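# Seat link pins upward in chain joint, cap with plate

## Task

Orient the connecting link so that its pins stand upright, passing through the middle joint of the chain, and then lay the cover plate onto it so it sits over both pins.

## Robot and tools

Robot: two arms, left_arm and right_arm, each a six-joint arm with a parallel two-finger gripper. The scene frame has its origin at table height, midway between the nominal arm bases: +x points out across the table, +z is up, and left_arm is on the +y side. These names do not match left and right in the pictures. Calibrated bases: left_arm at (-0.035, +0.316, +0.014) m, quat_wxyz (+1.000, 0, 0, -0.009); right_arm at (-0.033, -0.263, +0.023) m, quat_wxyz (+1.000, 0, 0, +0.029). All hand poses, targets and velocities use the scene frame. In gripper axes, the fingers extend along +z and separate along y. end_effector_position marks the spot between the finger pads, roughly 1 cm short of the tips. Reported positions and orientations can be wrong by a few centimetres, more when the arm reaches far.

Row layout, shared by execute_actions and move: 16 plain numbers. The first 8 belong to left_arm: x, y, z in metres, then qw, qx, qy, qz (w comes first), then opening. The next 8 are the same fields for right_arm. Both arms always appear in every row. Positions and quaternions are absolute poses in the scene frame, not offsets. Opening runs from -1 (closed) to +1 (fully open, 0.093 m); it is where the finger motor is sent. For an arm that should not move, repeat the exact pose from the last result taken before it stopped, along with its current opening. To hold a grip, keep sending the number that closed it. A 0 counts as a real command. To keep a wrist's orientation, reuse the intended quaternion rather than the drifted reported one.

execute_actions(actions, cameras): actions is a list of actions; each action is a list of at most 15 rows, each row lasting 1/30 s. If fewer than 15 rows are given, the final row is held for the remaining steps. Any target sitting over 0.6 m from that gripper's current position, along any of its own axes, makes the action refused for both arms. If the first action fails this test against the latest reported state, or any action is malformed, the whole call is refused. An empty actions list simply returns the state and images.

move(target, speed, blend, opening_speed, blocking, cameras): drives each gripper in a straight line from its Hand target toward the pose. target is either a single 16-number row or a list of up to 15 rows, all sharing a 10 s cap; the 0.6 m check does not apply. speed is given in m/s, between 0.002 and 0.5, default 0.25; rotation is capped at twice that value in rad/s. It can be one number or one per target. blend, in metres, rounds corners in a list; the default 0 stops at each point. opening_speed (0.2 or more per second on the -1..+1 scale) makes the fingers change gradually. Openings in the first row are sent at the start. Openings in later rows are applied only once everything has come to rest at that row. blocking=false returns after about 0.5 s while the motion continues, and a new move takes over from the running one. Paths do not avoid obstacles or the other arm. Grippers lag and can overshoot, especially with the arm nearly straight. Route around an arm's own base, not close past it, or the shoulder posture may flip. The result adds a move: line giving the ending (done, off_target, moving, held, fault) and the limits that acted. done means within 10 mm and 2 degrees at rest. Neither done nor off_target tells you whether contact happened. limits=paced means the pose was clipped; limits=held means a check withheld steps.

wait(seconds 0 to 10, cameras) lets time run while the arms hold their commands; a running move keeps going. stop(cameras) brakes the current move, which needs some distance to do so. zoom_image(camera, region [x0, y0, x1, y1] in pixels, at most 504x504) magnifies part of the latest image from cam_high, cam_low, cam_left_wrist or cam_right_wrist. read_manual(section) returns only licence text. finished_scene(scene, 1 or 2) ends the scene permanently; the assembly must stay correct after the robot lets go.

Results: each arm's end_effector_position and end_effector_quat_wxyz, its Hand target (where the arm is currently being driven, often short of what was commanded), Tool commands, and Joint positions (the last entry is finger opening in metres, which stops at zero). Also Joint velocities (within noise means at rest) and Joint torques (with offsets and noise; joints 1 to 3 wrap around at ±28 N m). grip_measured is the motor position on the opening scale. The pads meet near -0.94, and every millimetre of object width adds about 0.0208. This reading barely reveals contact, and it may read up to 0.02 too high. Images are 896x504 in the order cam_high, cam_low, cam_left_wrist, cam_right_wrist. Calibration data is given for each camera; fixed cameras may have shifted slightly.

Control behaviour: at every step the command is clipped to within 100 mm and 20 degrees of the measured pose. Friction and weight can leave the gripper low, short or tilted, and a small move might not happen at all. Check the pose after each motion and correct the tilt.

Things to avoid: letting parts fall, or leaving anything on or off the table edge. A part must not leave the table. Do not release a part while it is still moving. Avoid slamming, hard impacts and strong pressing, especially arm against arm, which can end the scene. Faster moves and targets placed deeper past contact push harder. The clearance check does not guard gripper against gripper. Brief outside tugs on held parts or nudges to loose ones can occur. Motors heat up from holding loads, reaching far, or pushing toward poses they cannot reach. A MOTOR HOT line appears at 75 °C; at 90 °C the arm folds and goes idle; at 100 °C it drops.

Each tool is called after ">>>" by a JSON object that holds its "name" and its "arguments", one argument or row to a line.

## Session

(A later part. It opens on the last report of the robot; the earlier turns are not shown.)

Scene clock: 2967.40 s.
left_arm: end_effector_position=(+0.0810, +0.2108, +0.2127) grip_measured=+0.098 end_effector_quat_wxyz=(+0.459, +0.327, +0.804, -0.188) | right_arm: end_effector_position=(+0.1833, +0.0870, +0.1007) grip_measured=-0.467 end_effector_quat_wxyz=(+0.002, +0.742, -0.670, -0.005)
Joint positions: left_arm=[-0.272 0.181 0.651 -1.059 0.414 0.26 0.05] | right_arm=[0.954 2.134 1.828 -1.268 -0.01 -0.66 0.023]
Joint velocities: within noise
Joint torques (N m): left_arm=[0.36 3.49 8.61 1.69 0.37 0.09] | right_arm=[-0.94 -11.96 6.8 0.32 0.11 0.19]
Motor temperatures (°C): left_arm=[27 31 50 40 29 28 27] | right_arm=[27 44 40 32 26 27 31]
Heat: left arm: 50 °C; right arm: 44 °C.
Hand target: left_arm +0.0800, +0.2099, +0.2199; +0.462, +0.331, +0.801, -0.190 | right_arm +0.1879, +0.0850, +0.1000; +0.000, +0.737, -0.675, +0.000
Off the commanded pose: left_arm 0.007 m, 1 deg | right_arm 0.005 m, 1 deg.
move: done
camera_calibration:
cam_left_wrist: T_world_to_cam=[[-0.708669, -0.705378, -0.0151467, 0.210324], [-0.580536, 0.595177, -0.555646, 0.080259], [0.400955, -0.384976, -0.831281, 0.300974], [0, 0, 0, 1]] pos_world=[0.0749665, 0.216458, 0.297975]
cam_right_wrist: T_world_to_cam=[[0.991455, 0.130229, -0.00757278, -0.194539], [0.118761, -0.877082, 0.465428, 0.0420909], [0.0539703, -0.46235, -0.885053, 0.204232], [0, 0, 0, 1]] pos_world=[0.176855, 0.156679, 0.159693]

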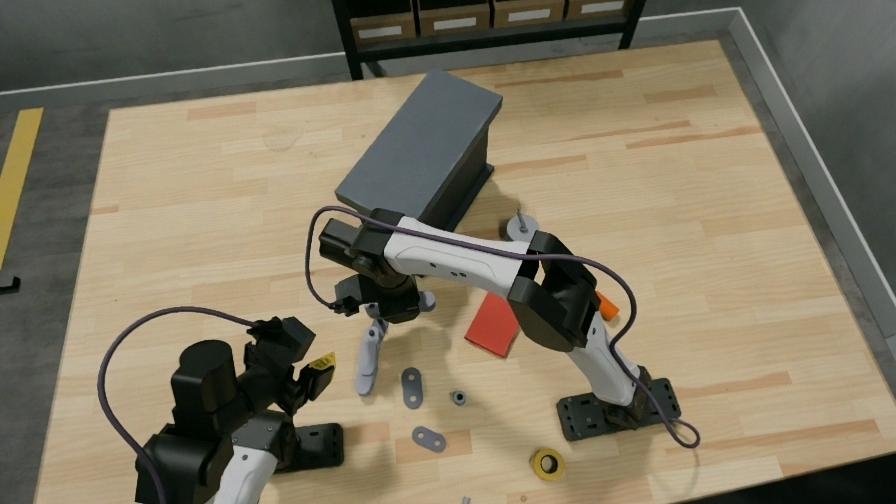

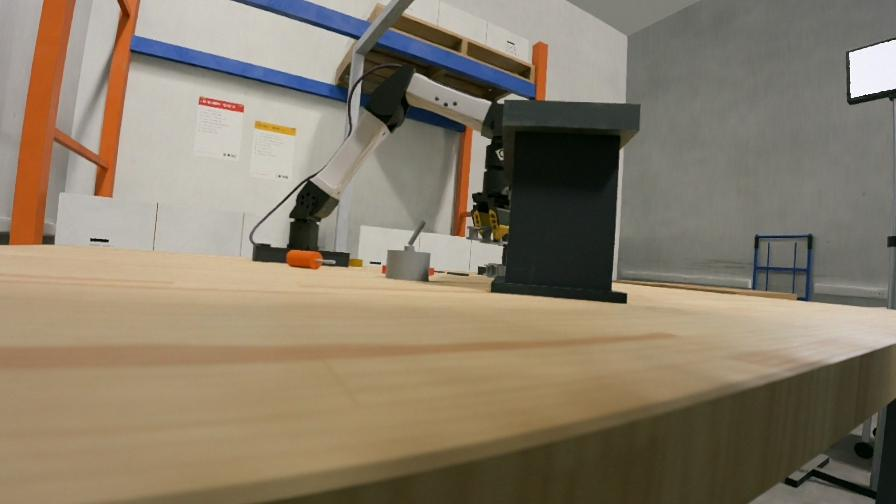

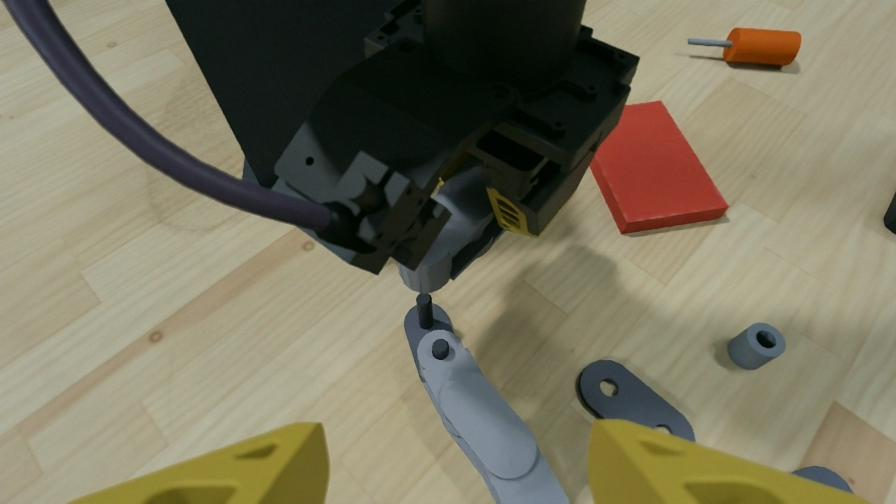

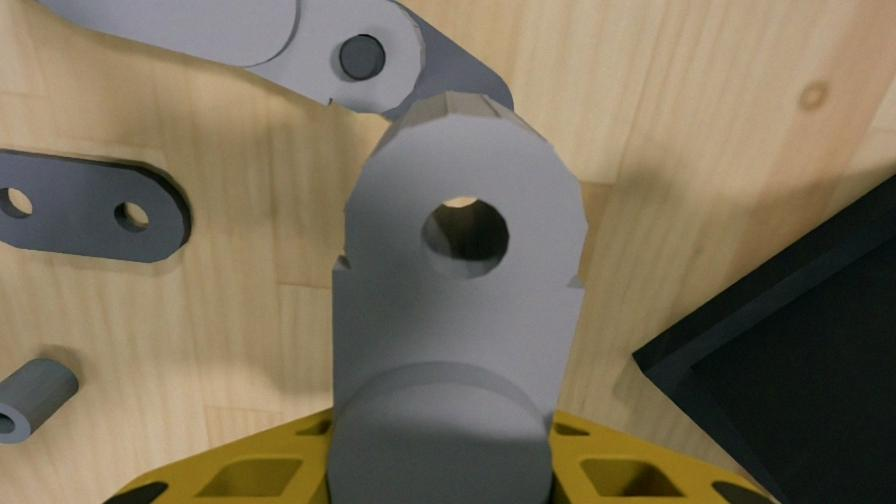

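>>> {"name": "move", "arguments": {
  "target": [
    [0.08,0.21,0.22,0.462,0.3314,0.8001,-0.1913,0.1,0.194,0.083,0.095,0,-0.7373,0.6756,0,-0.7],
    [0.08,0.21,0.22,0.462,0.3314,0.8001,-0.1913,0.1,0.194,0.083,0.073,0,-0.7373,0.6756,0,-0.7]
  ],
  "speed": [0.05,0.03],
  "blend": [0.003,0],
  "cameras": ["cam_right_wrist","cam_low","cam_left_wrist"]
}}

>>> {"name": "zoom_image", "arguments": {
  "camera": "cam_left_wrist",
  "region": [340, 200, 520, 400]
}}

>>> {"name": "zoom_image", "arguments": {
  "camera": "cam_right_wrist",
  "region": [320, 20, 600, 300]
}}

Scene clock: 3016.67 s.
left_arm: end_effector_position=(+0.0810, +0.2108, +0.2127) grip_measured=+0.098 end_effector_quat_wxyz=(+0.459, +0.327, +0.804, -0.188) | right_arm: end_effector_position=(+0.1911, +0.0844, +0.0744) grip_measured=-0.467 end_effector_quat_wxyz=(+0.001, +0.737, -0.676, -0.004)
Joint positions: left_arm=[-0.272 0.181 0.651 -1.059 0.414 0.26 0.05] | right_arm=[0.936 2.152 1.753 -1.172 -0.008 -0.662 0.023]
Joint velocities: within noise
Joint torques (N m): left_arm=[0.34 3.49 8.62 1.68 0.38 0.11] | right_arm=[-0.58 -11.75 6.89 0.36 0.12 0.05]
Motor temperatures (°C): left_arm=[27 31 51 40 29 28 27] | right_arm=[27 51 40 31 26 27 32]
Heat: left arm: 51 °C; right arm: 51 °C.
Hand target: left_arm +0.0800, +0.2099, +0.2199; +0.462, +0.331, +0.801, -0.190 | right_arm +0.1940, +0.0830, +0.0731; +0.000, +0.737, -0.676, +0.000
Off the commanded pose: left_arm 0.007 m, 1 deg | right_arm 0.003 m, 0 deg.
move: done
camera_calibration:
cam_left_wrist: T_world_to_cam=[[-0.708669, -0.705378, -0.0151467, 0.210324], [-0.580536, 0.595177, -0.555646, 0.080259], [0.400955, -0.384976, -0.831281, 0.300974], [0, 0, 0, 1]] pos_world=[0.0749665, 0.216458, 0.297975]
cam_right_wrist: T_world_to_cam=[[0.993474, 0.113957, -0.00487793, -0.201379], [0.103131, -0.879183, 0.46519, 0.0542494], [0.0487229, -0.462657, -0.885197, 0.18036], [0, 0, 0, 1]] pos_world=[0.185683, 0.154088, 0.133435]
Images, in order (width x height): cam_low 896x504, cam_left_wrist 896x504, cam_right_wrist 896x504.

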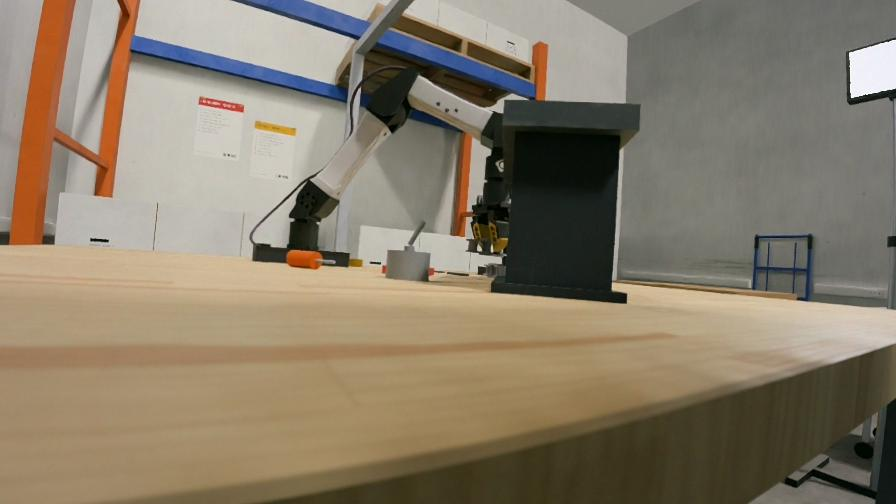

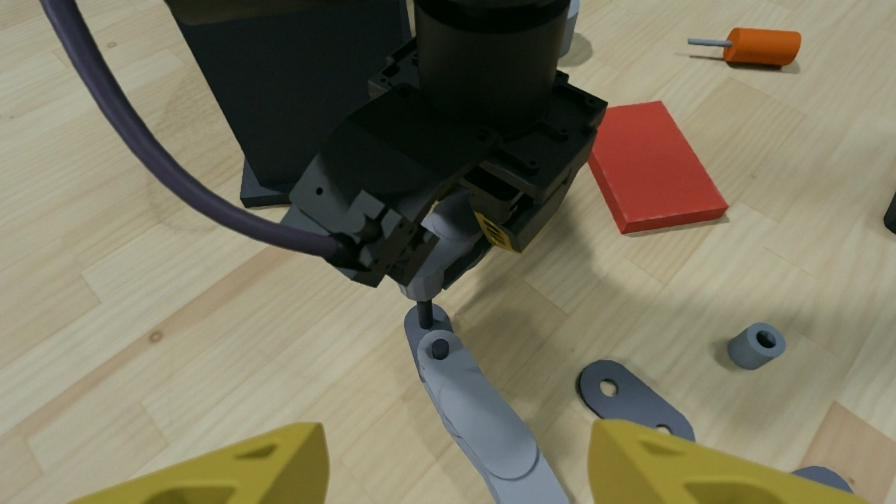

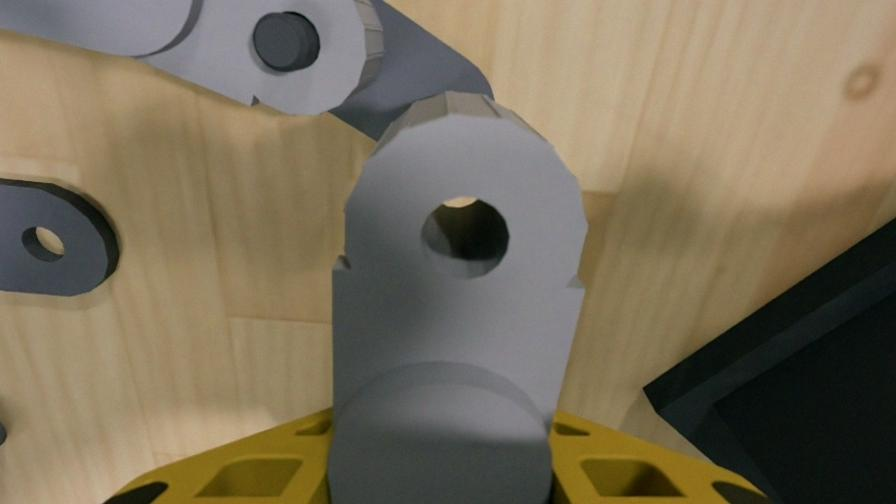

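Scaled by 2.520 from the camera's 896x504 image, which has a finer 1280x720 frame.

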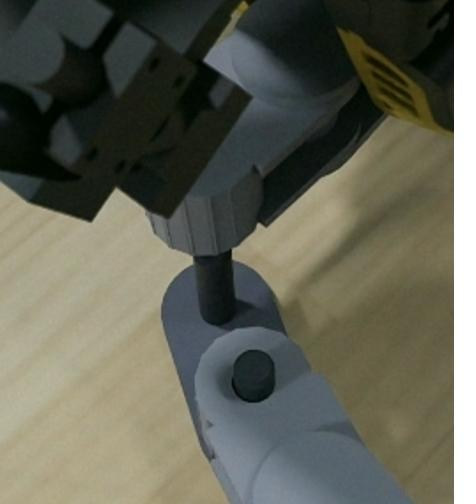

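Scaled by 1.800 from the camera's 896x504 image, which has a finer 1280x720 frame.

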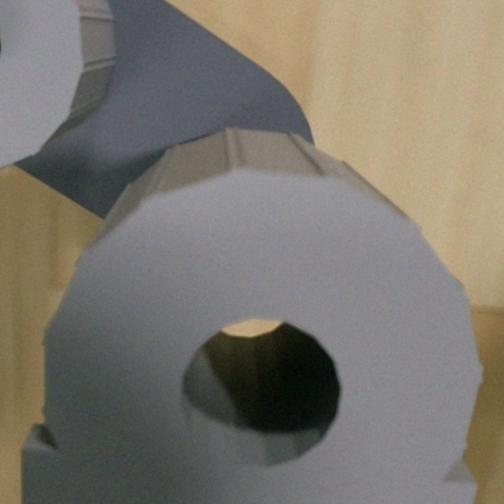

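>>> {"name": "move", "arguments": {
  "target": [
    [0.08,0.21,0.22,0.462,0.3314,0.8001,-0.1913,0.1,0.1925,0.084,0.088,0,-0.7373,0.6756,0,-0.7],
    [0.08,0.21,0.22,0.462,0.3314,0.8001,-0.1913,0.1,0.1925,0.084,0.064,0,-0.7373,0.6756,0,-0.7]
  ],
  "speed": [0.04,0.03],
  "cameras": ["cam_right_wrist","cam_left_wrist"]
}}

>>> {"name": "zoom_image", "arguments": {
  "camera": "cam_left_wrist",
  "region": [360, 220, 500, 360]
}}

>>> {"name": "zoom_image", "arguments": {
  "camera": "cam_right_wrist",
  "region": [320, 20, 600, 300]
}}

Scene clock: 3050.87 s.
left_arm: end_effector_position=(+0.0810, +0.2108, +0.2127) grip_measured=+0.098 end_effector_quat_wxyz=(+0.459, +0.327, +0.804, -0.188) | right_arm: end_effector_position=(+0.1911, +0.0843, +0.0653) grip_measured=-0.467 end_effector_quat_wxyz=(+0.002, +0.737, -0.676, -0.004)
Joint positions: left_arm=[-0.272 0.181 0.651 -1.059 0.414 0.26 0.05] | right_arm=[0.936 2.159 1.727 -1.14 -0.008 -0.662 0.023]
Joint velocities: within noise
Joint torques (N m): left_arm=[0.39 3.56 8.66 1.68 0.38 0.09] | right_arm=[-0.29 -11.71 6.57 0.39 0.13 0.09]
Motor temperatures (°C): left_arm=[27 31 51 40 29 28 27] | right_arm=[27 47 39 31 26 27 32]
Heat: left arm: 51 °C; right arm: 47 °C.
Hand target: left_arm +0.0800, +0.2099, +0.2199; +0.462, +0.331, +0.801, -0.190 | right_arm +0.1925, +0.0839, +0.0640; +0.000, +0.737, -0.676, +0.000
Off the commanded pose: left_arm 0.007 m, 1 deg | right_arm 0.002 m, 0 deg.
move: done
camera_calibration:
cam_left_wrist: T_world_to_cam=[[-0.708669, -0.705378, -0.0151467, 0.210324], [-0.580536, 0.595177, -0.555646, 0.080259], [0.400955, -0.384976, -0.831281, 0.300974], [0, 0, 0, 1]] pos_world=[0.0749665, 0.216458, 0.297975]
cam_right_wrist: T_world_to_cam=[[0.993472, 0.113953, -0.00536407, -0.201314], [0.103325, -0.878885, 0.46571, 0.0583262], [0.0483548, -0.463223, -0.884921, 0.172318], [0, 0, 0, 1]] pos_world=[0.185641, 0.154024, 0.124245]
Images, in order (width x height): cam_left_wrist 896x504, cam_right_wrist 896x504.

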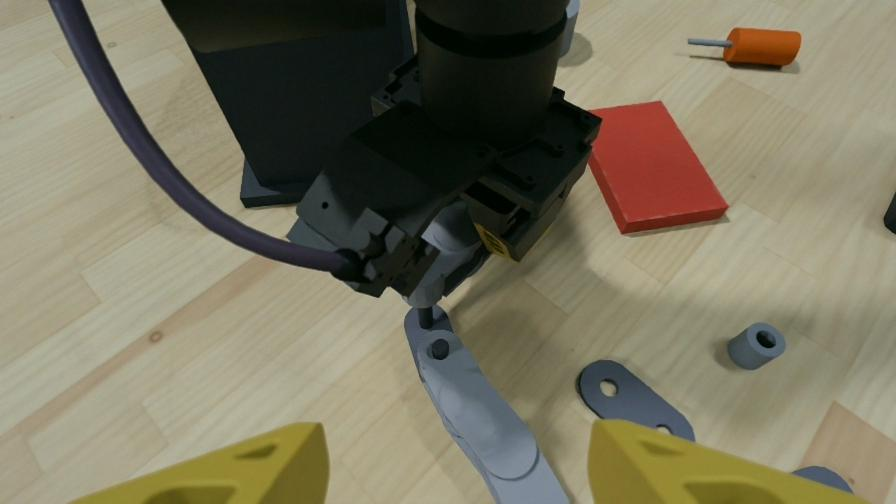

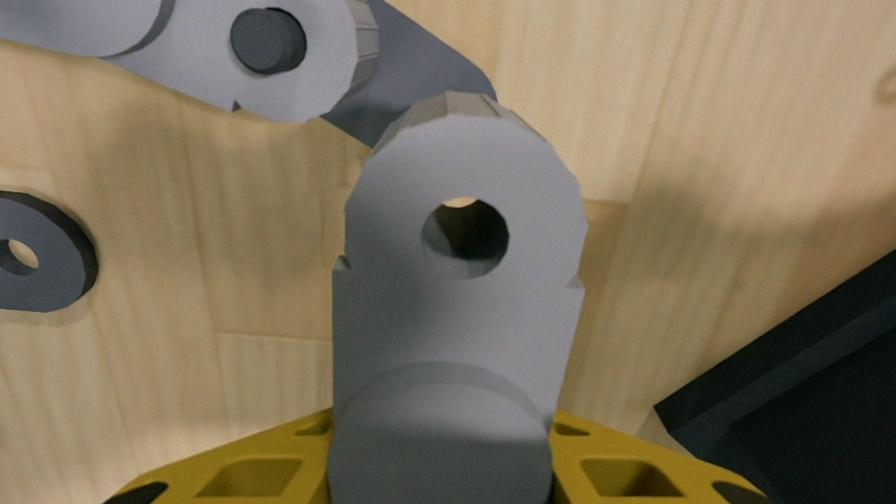

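Scaled by 3.600 from the camera's 896x504 image, which has a finer 1280x720 frame.

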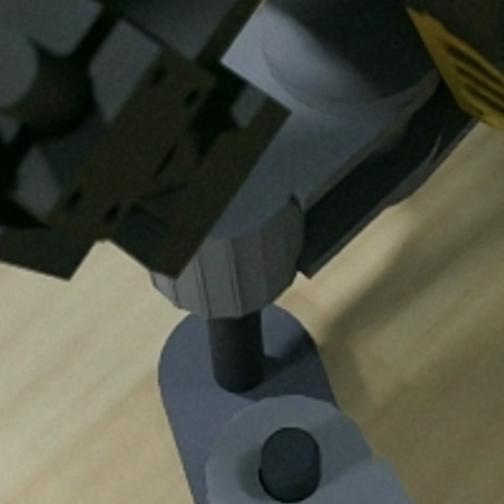

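Scaled by 1.800 from the camera's 896x504 image, which has a finer 1280x720 frame.

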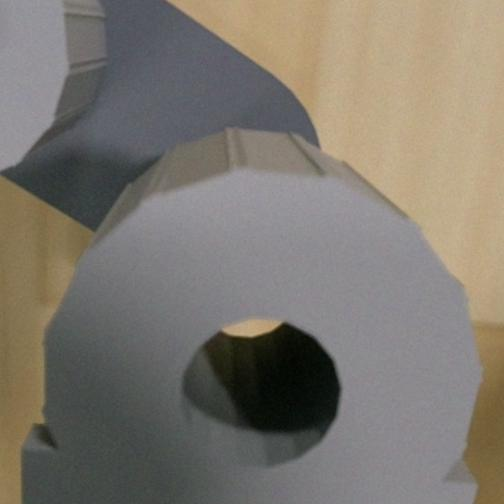

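>>> {"name": "move", "arguments": {
  "target": [
    [0.08,0.21,0.22,0.462,0.3314,0.8001,-0.1913,0.1,0.184,0.088,0.085,0,-0.7373,0.6756,0,-0.7],
    [0.08,0.21,0.22,0.462,0.3314,0.8001,-0.1913,0.1,0.1895,0.0855,0.085,0,-0.7373,0.6756,0,-0.7],
    [0.08,0.21,0.22,0.462,0.3314,0.8001,-0.1913,0.1,0.1895,0.0855,0.064,0,-0.7373,0.6756,0,-0.7]
  ],
  "speed": [0.04,0.03,0.03],
  "cameras": ["cam_right_wrist","cam_left_wrist"]
}}

>>> {"name": "zoom_image", "arguments": {
  "camera": "cam_left_wrist",
  "region": [370, 230, 490, 350]
}}

>>> {"name": "zoom_image", "arguments": {
  "camera": "cam_right_wrist",
  "region": [320, 20, 600, 300]
}}

Scene clock: 3134.47 s.
left_arm: end_effector_position=(+0.0810, +0.2108, +0.2127) grip_measured=+0.098 end_effector_quat_wxyz=(+0.459, +0.327, +0.804, -0.188) | right_arm: end_effector_position=(+0.1862, +0.0870, +0.0648) grip_measured=-0.467 end_effector_quat_wxyz=(+0.002, +0.738, -0.675, -0.004)
Joint positions: left_arm=[-0.272 0.181 0.651 -1.059 0.414 0.26 0.05] | right_arm=[0.949 2.159 1.725 -1.139 -0.008 -0.652 0.023]
Joint velocities: within noise
Joint torques (N m): left_arm=[0.38 3.52 8.64 1.68 0.39 0.09] | right_arm=[-0.65 -11.85 6.65 0.38 0.11 0.06]
Motor temperatures (°C): left_arm=[27 31 51 40 30 28 27] | right_arm=[27 49 39 30 26 27 33]
Heat: left arm: 51 °C; right arm: 49 °C.
Hand target: left_arm +0.0800, +0.2099, +0.2199; +0.462, +0.331, +0.801, -0.190 | right_arm +0.1895, +0.0855, +0.0641; +0.000, +0.737, -0.676, +0.000
Off the commanded pose: left_arm 0.007 m, 1 deg | right_arm 0.004 m, 0 deg.
move: done
camera_calibration:
cam_left_wrist: T_world_to_cam=[[-0.708669, -0.705378, -0.0151467, 0.210324], [-0.580536, 0.595177, -0.555646, 0.080259], [0.400955, -0.384976, -0.831281, 0.300974], [0, 0, 0, 1]] pos_world=[0.0749665, 0.216458, 0.297975]
cam_right_wrist: T_world_to_cam=[[0.993074, 0.11736, -0.00558675, -0.196986], [0.106396, -0.87809, 0.466516, 0.0608005], [0.0498445, -0.463879, -0.884495, 0.173176], [0, 0, 0, 1]] pos_world=[0.180521, 0.156839, 0.123709]
Images, in order (width x height): cam_left_wrist 896x504, cam_right_wrist 896x504.

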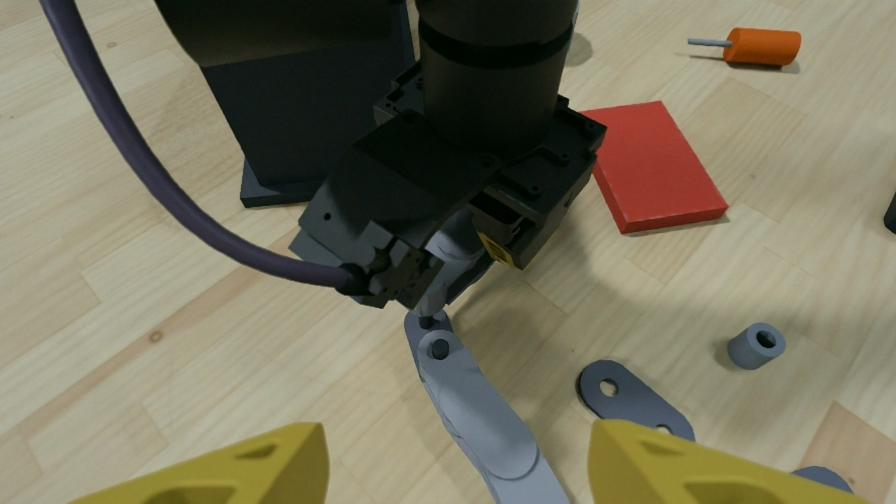

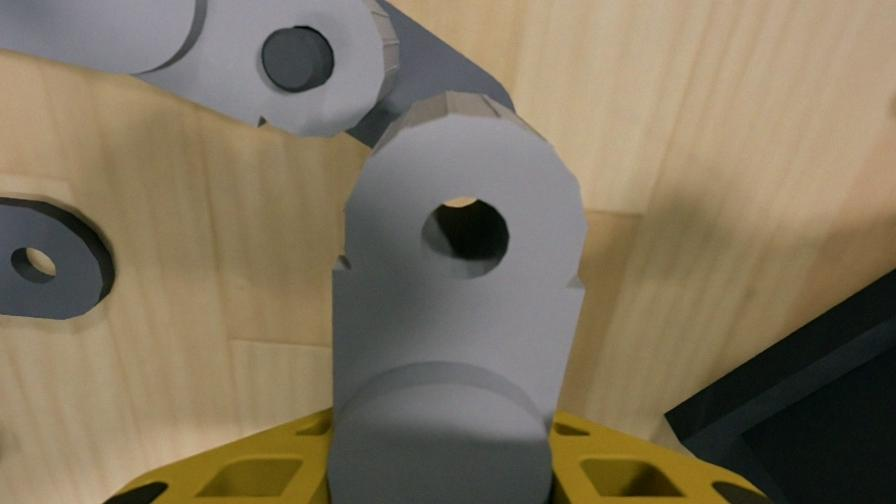

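Scaled by 4.200 from the camera's 896x504 image, which has a finer 1280x720 frame.

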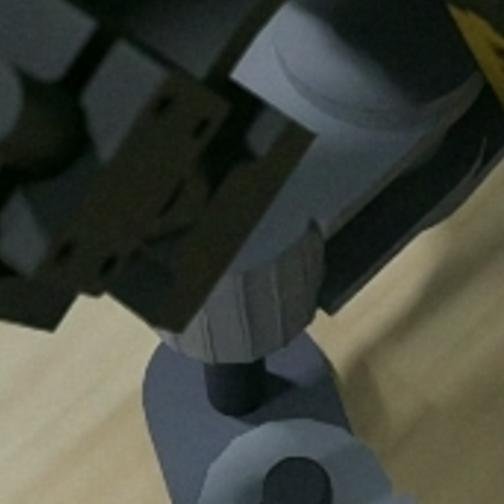

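Scaled by 1.800 from the camera's 896x504 image, which has a finer 1280x720 frame.

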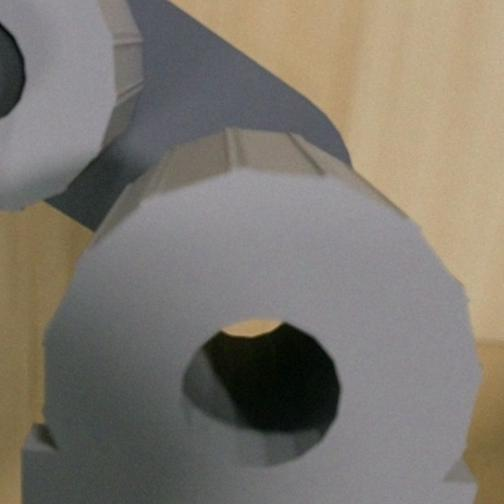

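>>> {"name": "move", "arguments": {
  "target": [
    [0.08,0.21,0.22,0.462,0.3314,0.8001,-0.1913,0.1,0.186,0.088,0.083,0,-0.7373,0.6756,0,-0.7],
    [0.08,0.21,0.22,0.462,0.3314,0.8001,-0.1913,0.1,0.1917,0.0855,0.083,0,-0.7373,0.6756,0,-0.7],
    [0.08,0.21,0.22,0.462,0.3314,0.8001,-0.1913,0.1,0.1917,0.0855,0.060,0,-0.7373,0.6756,0,-0.7]
  ],
  "speed": [0.04,0.03,0.03],
  "cameras": ["cam_right_wrist","cam_left_wrist"]
}}

>>> {"name": "zoom_image", "arguments": {
  "camera": "cam_left_wrist",
  "region": [370, 230, 490, 350]
}}

>>> {"name": "zoom_image", "arguments": {
  "camera": "cam_right_wrist",
  "region": [320, 20, 600, 300]
}}

Scene clock: 3163.17 s.
left_arm: end_effector_position=(+0.0810, +0.2108, +0.2127) grip_measured=+0.098 end_effector_quat_wxyz=(+0.459, +0.327, +0.804, -0.188) | right_arm: end_effector_position=(+0.1868, +0.0880, +0.0614) grip_measured=-0.467 end_effector_quat_wxyz=(+0.001, +0.739, -0.674, -0.004)
Joint positions: left_arm=[-0.272 0.181 0.651 -1.059 0.414 0.26 0.05] | right_arm=[0.949 2.166 1.721 -1.128 -0.008 -0.654 0.023]
Joint velocities: within noise
Joint torques (N m): left_arm=[0.38 3.49 8.64 1.69 0.39 0.09] | right_arm=[-1.28 -12.03 6.83 0.36 0.18 0.08]
Motor temperatures (°C): left_arm=[27 31 52 40 30 28 27] | right_arm=[27 51 39 29 26 27 33]
Heat: left arm: 52 °C; right arm: 51 °C.
Hand target: left_arm +0.0800, +0.2099, +0.2199; +0.462, +0.331, +0.801, -0.190 | right_arm +0.1917, +0.0855, +0.0600; +0.000, +0.737, -0.676, +0.000
Off the commanded pose: left_arm 0.007 m, 1 deg | right_arm 0.006 m, 1 deg.
move: done
camera_calibration:
cam_left_wrist: T_world_to_cam=[[-0.708669, -0.705378, -0.0151467, 0.210324], [-0.580536, 0.595177, -0.555646, 0.080259], [0.400955, -0.384976, -0.831281, 0.300974], [0, 0, 0, 1]] pos_world=[0.0749665, 0.216458, 0.297975]
cam_right_wrist: T_world_to_cam=[[0.992806, 0.119637, -0.00485791, -0.197958], [0.108118, -0.878304, 0.465716, 0.0629618], [0.0514504, -0.462891, -0.884921, 0.170242], [0, 0, 0, 1]] pos_world=[0.180967, 0.157786, 0.120366]
Images, in order (width x height): cam_left_wrist 896x504, cam_right_wrist 896x504.

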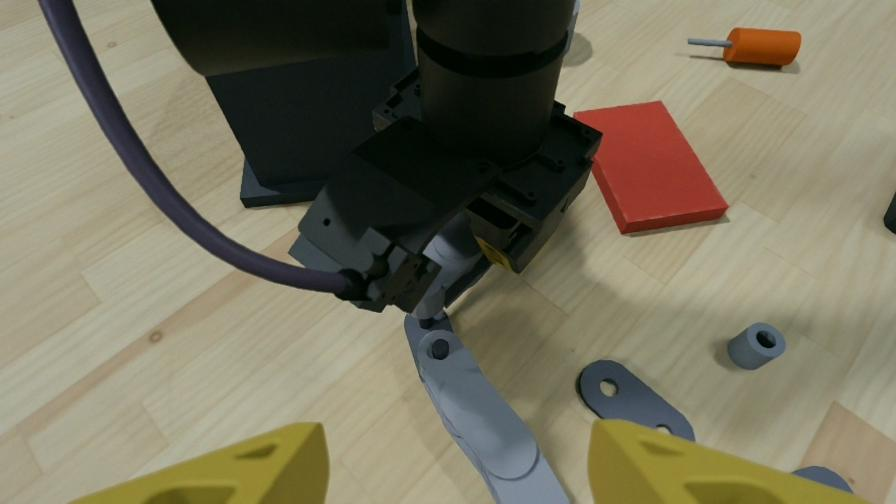

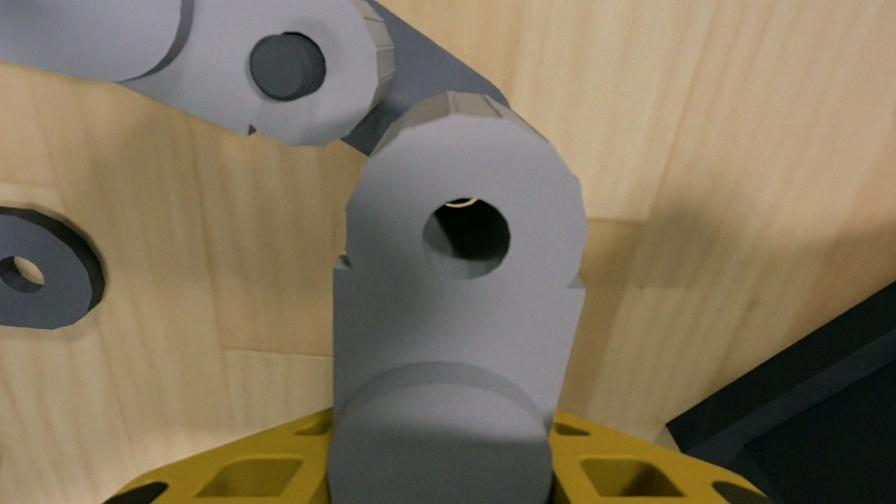

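Scaled by 4.200 from the camera's 896x504 image, which has a finer 1280x720 frame.

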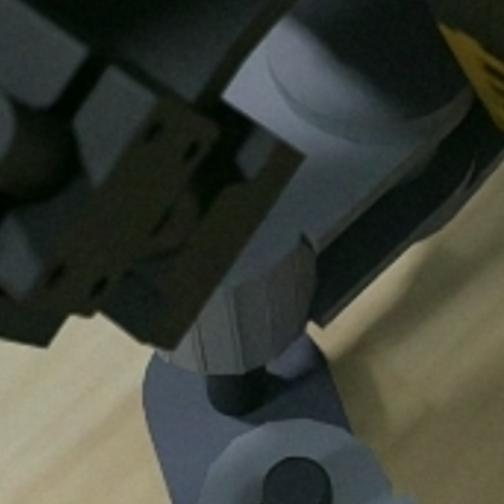

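Scaled by 1.800 from the camera's 896x504 image, which has a finer 1280x720 frame.

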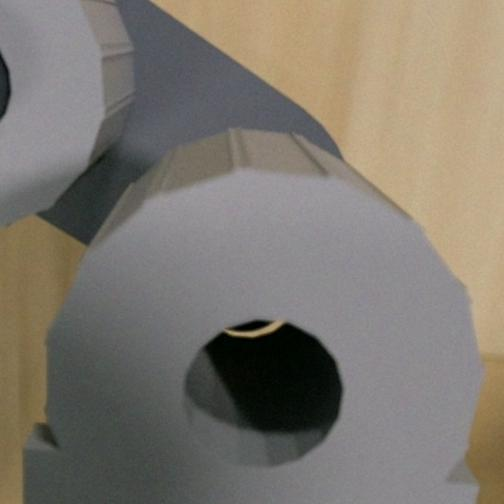

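>>> {"name": "zoom_image", "arguments": {
  "camera": "cam_right_wrist",
  "region": [420, 180, 510, 230]
}}

Scaled by 5.600 from the camera's 896x504 image, which has a finer 1280x720 frame.

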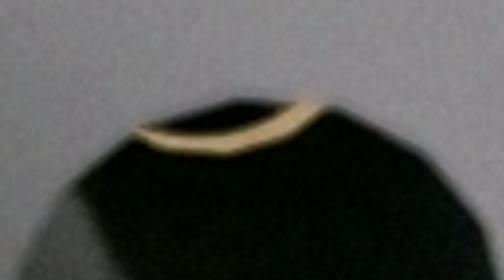

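>>> {"name": "move", "arguments": {
  "target": [
    [0.08,0.21,0.22,0.462,0.3314,0.8001,-0.1913,0.1,0.1912,0.0848,0.0565,0,-0.7373,0.6756,0,-0.7]
  ],
  "speed": [0.01],
  "cameras": ["cam_right_wrist","cam_left_wrist"]
}}

>>> {"name": "zoom_image", "arguments": {
  "camera": "cam_right_wrist",
  "region": [420, 180, 510, 230]
}}

Scene clock: 3191.17 s.
left_arm: end_effector_position=(+0.0810, +0.2108, +0.2127) grip_measured=+0.098 end_effector_quat_wxyz=(+0.459, +0.327, +0.804, -0.188) | right_arm: end_effector_position=(+0.1864, +0.0874, +0.0579) grip_measured=-0.467 end_effector_quat_wxyz=(+0.001, +0.739, -0.674, -0.004)
Joint positions: left_arm=[-0.272 0.181 0.651 -1.059 0.414 0.26 0.05] | right_arm=[0.949 2.166 1.707 -1.114 -0.008 -0.654 0.023]
Joint velocities: within noise
Joint torques (N m): left_arm=[0.39 3.51 8.62 1.67 0.4 0.1] | right_arm=[-1.24 -11.9 6.86 0.39 0.15 0.01]
Motor temperatures (°C): left_arm=[27 31 52 40 30 28 27] | right_arm=[27 54 39 29 26 27 33]
Heat: left arm: 52 °C; right arm: 54 °C.
Hand target: left_arm +0.0800, +0.2099, +0.2199; +0.462, +0.331, +0.801, -0.190 | right_arm +0.1912, +0.0847, +0.0565; +0.000, +0.737, -0.676, +0.000
Off the commanded pose: left_arm 0.007 m, 1 deg | right_arm 0.006 m, 1 deg.
move: done
camera_calibration:
cam_left_wrist: T_world_to_cam=[[-0.708669, -0.705378, -0.0151467, 0.210324], [-0.580536, 0.595177, -0.555646, 0.080259], [0.400955, -0.384976, -0.831281, 0.300974], [0, 0, 0, 1]] pos_world=[0.0749665, 0.216458, 0.297975]
cam_right_wrist: T_world_to_cam=[[0.992806, 0.119637, -0.00485791, -0.197504], [0.108118, -0.878304, 0.465716, 0.0640718], [0.0514504, -0.462891, -0.884921, 0.166889], [0, 0, 0, 1]] pos_world=[0.180569, 0.157155, 0.116885]
Images, in order (width x height): cam_left_wrist 896x504, cam_right_wrist 896x504.

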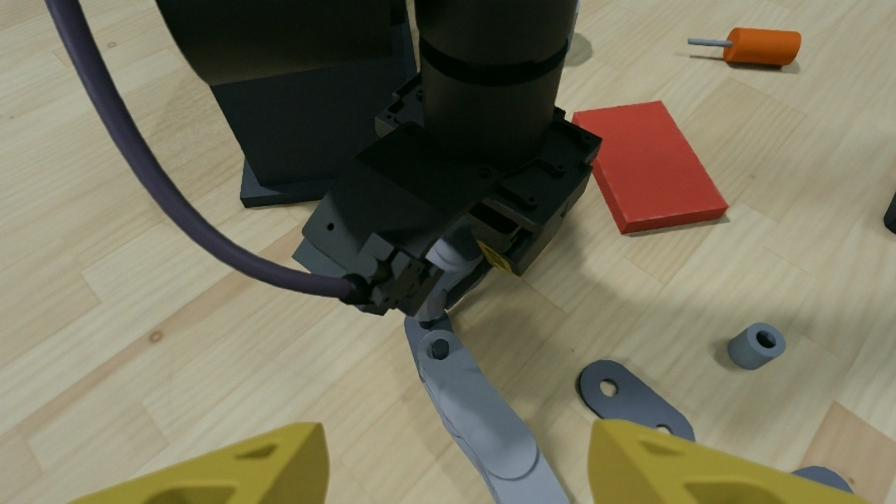

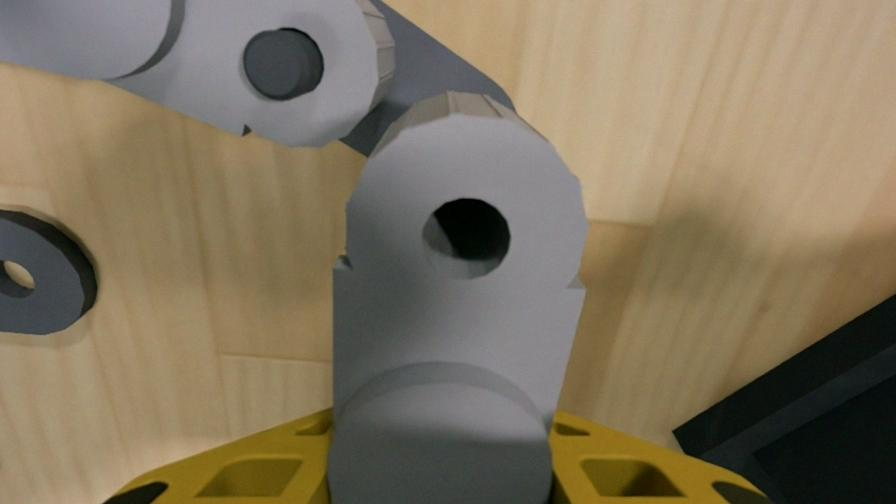

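Scaled by 5.600 from the camera's 896x504 image, which has a finer 1280x720 frame.

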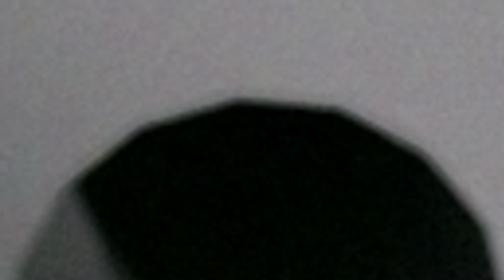

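>>> {"name": "move", "arguments": {
  "target": [
    [0.08,0.21,0.22,0.462,0.3314,0.8001,-0.1913,0.1,0.1912,0.0848,0.052,0,-0.7373,0.6756,0,-0.7]
  ],
  "speed": [0.01],
  "cameras": ["cam_right_wrist","cam_left_wrist"]
}}

>>> {"name": "zoom_image", "arguments": {
  "camera": "cam_right_wrist",
  "region": [400, 160, 530, 300]
}}

>>> {"name": "zoom_image", "arguments": {
  "camera": "cam_left_wrist",
  "region": [370, 230, 490, 350]
}}

Scene clock: 3200.97 s.
left_arm: end_effector_position=(+0.0810, +0.2108, +0.2127) grip_measured=+0.098 end_effector_quat_wxyz=(+0.459, +0.327, +0.804, -0.188) | right_arm: end_effector_position=(+0.1865, +0.0876, +0.0550) grip_measured=-0.467 end_effector_quat_wxyz=(+0.000, +0.739, -0.674, -0.004)
Joint positions: left_arm=[-0.272 0.181 0.651 -1.059 0.414 0.26 0.05] | right_arm=[0.949 2.166 1.695 -1.099 -0.008 -0.654 0.023]
Joint velocities: within noise
Joint torques (N m): left_arm=[0.36 3.54 8.7 1.67 0.39 0.1] | right_arm=[-1.28 -11.49 6.67 0.39 0.15 0.05]
Motor temperatures (°C): left_arm=[27 31 52 40 30 28 27] | right_arm=[27 54 39 29 26 27 33]
Heat: left arm: 52 °C; right arm: 54 °C.
Hand target: left_arm +0.0800, +0.2099, +0.2199; +0.462, +0.331, +0.801, -0.190 | right_arm +0.1911, +0.0847, +0.0520; +0.000, +0.737, -0.676, +0.000
Off the commanded pose: left_arm 0.007 m, 1 deg | right_arm 0.006 m, 1 deg.
move: done
camera_calibration:
cam_left_wrist: T_world_to_cam=[[-0.708669, -0.705378, -0.0151467, 0.210324], [-0.580536, 0.595177, -0.555646, 0.080259], [0.400955, -0.384976, -0.831281, 0.300974], [0, 0, 0, 1]] pos_world=[0.0749665, 0.216458, 0.297975]
cam_right_wrist: T_world_to_cam=[[0.992813, 0.119648, -0.0026915, -0.197746], [0.107267, -0.879653, 0.463361, 0.0659485], [0.0530729, -0.46032, -0.886165, 0.163918], [0, 0, 0, 1]] pos_world=[0.180551, 0.157127, 0.114168]
Images, in order (width x height): cam_left_wrist 896x504, cam_right_wrist 896x504.

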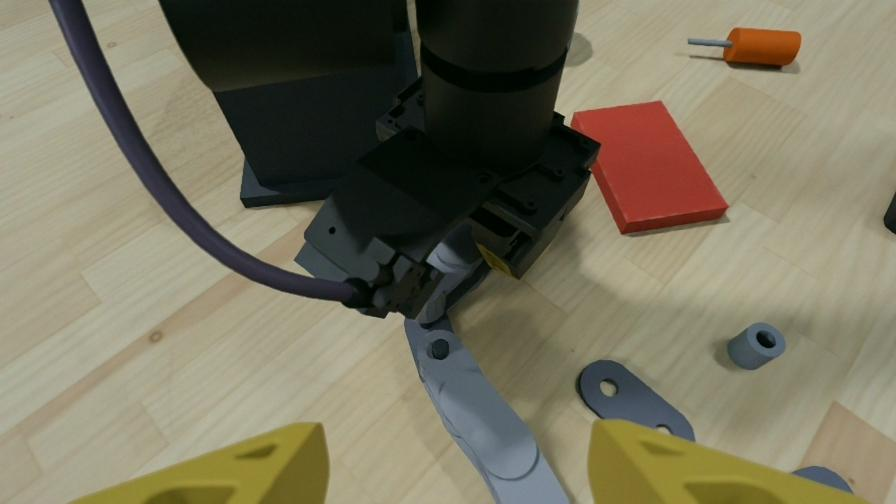

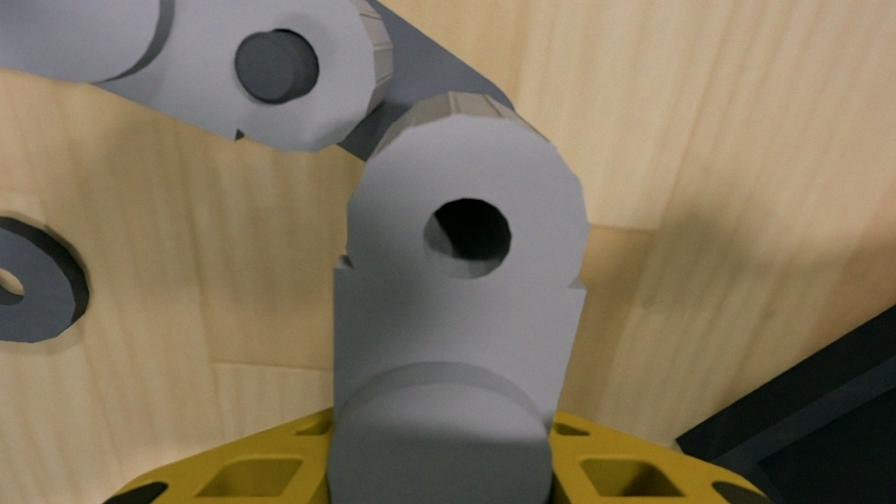

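Scaled by 3.600 from the camera's 896x504 image, which has a finer 1280x720 frame.

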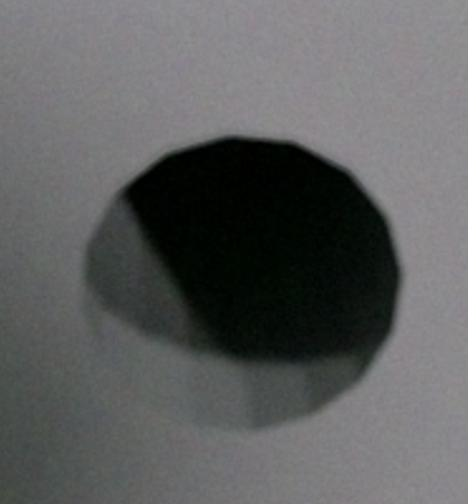

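Scaled by 4.200 from the camera's 896x504 image, which has a finer 1280x720 frame.

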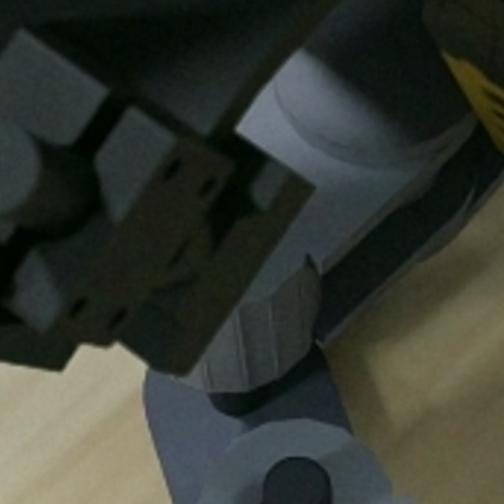

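>>> {"name": "move", "arguments": {
  "target": [
    [0.08,0.21,0.22,0.462,0.3314,0.8001,-0.1913,0.1,0.1912,0.0848,0.048,0,-0.7373,0.6756,0,-0.7]
  ],
  "speed": [0.01],
  "cameras": ["cam_right_wrist","cam_left_wrist"]
}}

>>> {"name": "zoom_image", "arguments": {
  "camera": "cam_left_wrist",
  "region": [370, 230, 490, 350]
}}

Scene clock: 3216.20 s.
left_arm: end_effector_position=(+0.0810, +0.2107, +0.2127) grip_measured=+0.098 end_effector_quat_wxyz=(+0.459, +0.327, +0.804, -0.188) | right_arm: end_effector_position=(+0.1865, +0.0875, +0.0500) grip_measured=-0.467 end_effector_quat_wxyz=(+0.001, +0.739, -0.674, -0.004)
Joint positions: left_arm=[-0.272 0.181 0.651 -1.059 0.414 0.26 0.05] | right_arm=[0.949 2.172 1.685 -1.084 -0.008 -0.654 0.023]
Joint velocities: within noise
Joint torques (N m): left_arm=[0.39 3.47 8.65 1.68 0.38 0.09] | right_arm=[-1.29 -11.85 6.64 0.39 0.14 0.03]
Motor temperatures (°C): left_arm=[27 31 52 40 30 28 27] | right_arm=[27 54 39 29 26 27 33]
Heat: left arm: 52 °C; right arm: 54 °C.
Hand target: left_arm +0.0800, +0.2099, +0.2199; +0.462, +0.331, +0.800, -0.190 | right_arm +0.1912, +0.0848, +0.0481; +0.000, +0.737, -0.676, +0.000
Off the commanded pose: left_arm 0.007 m, 1 deg | right_arm 0.006 m, 1 deg.
move: done
camera_calibration:
cam_left_wrist: T_world_to_cam=[[-0.708894, -0.705156, -0.0149606, 0.210195], [-0.580381, 0.595248, -0.555732, 0.0802658], [0.400783, -0.385272, -0.831227, 0.301047], [0, 0, 0, 1]] pos_world=[0.0749361, 0.216427, 0.297989]
cam_right_wrist: T_world_to_cam=[[0.992809, 0.119643, -0.00389507, -0.197683], [0.10774, -0.878905, 0.46467, 0.0680228], [0.0521712, -0.461749, -0.885475, 0.159751], [0, 0, 0, 1]] pos_world=[0.180598, 0.157202, 0.109077]
Images, in order (width x height): cam_left_wrist 896x504, cam_right_wrist 896x504.

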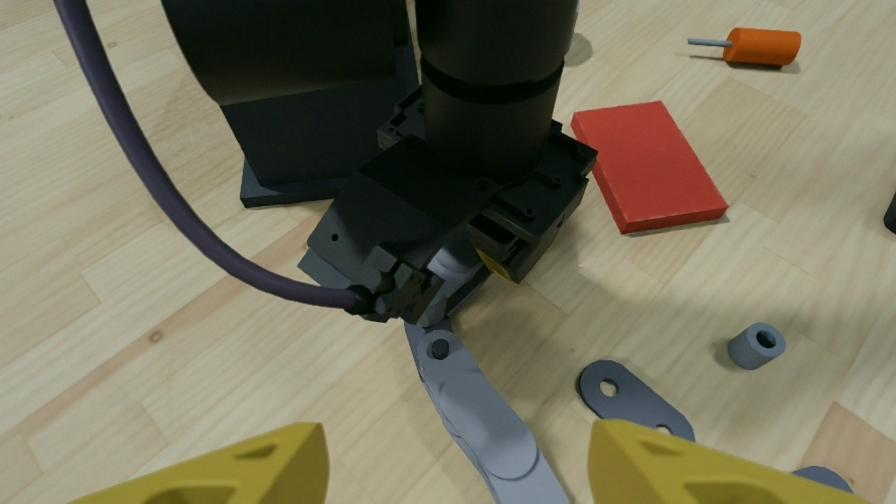

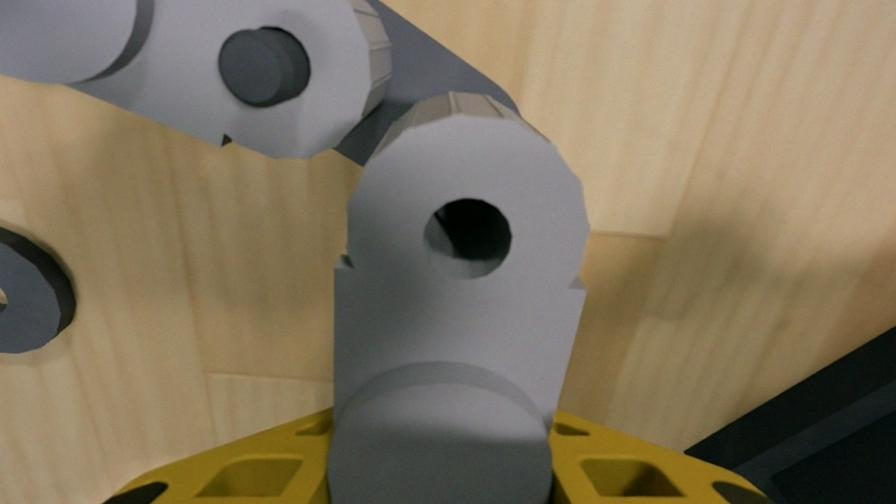

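Scaled by 4.200 from the camera's 896x504 image, which has a finer 1280x720 frame.

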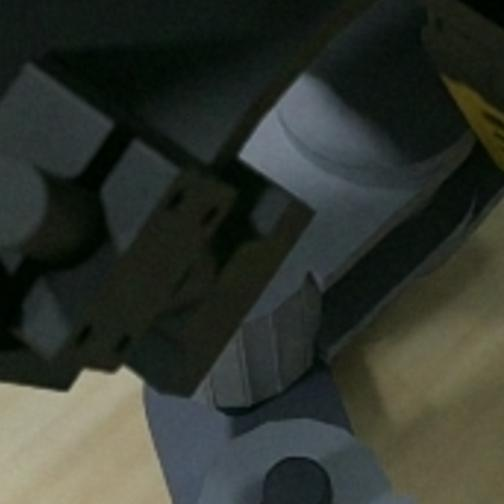

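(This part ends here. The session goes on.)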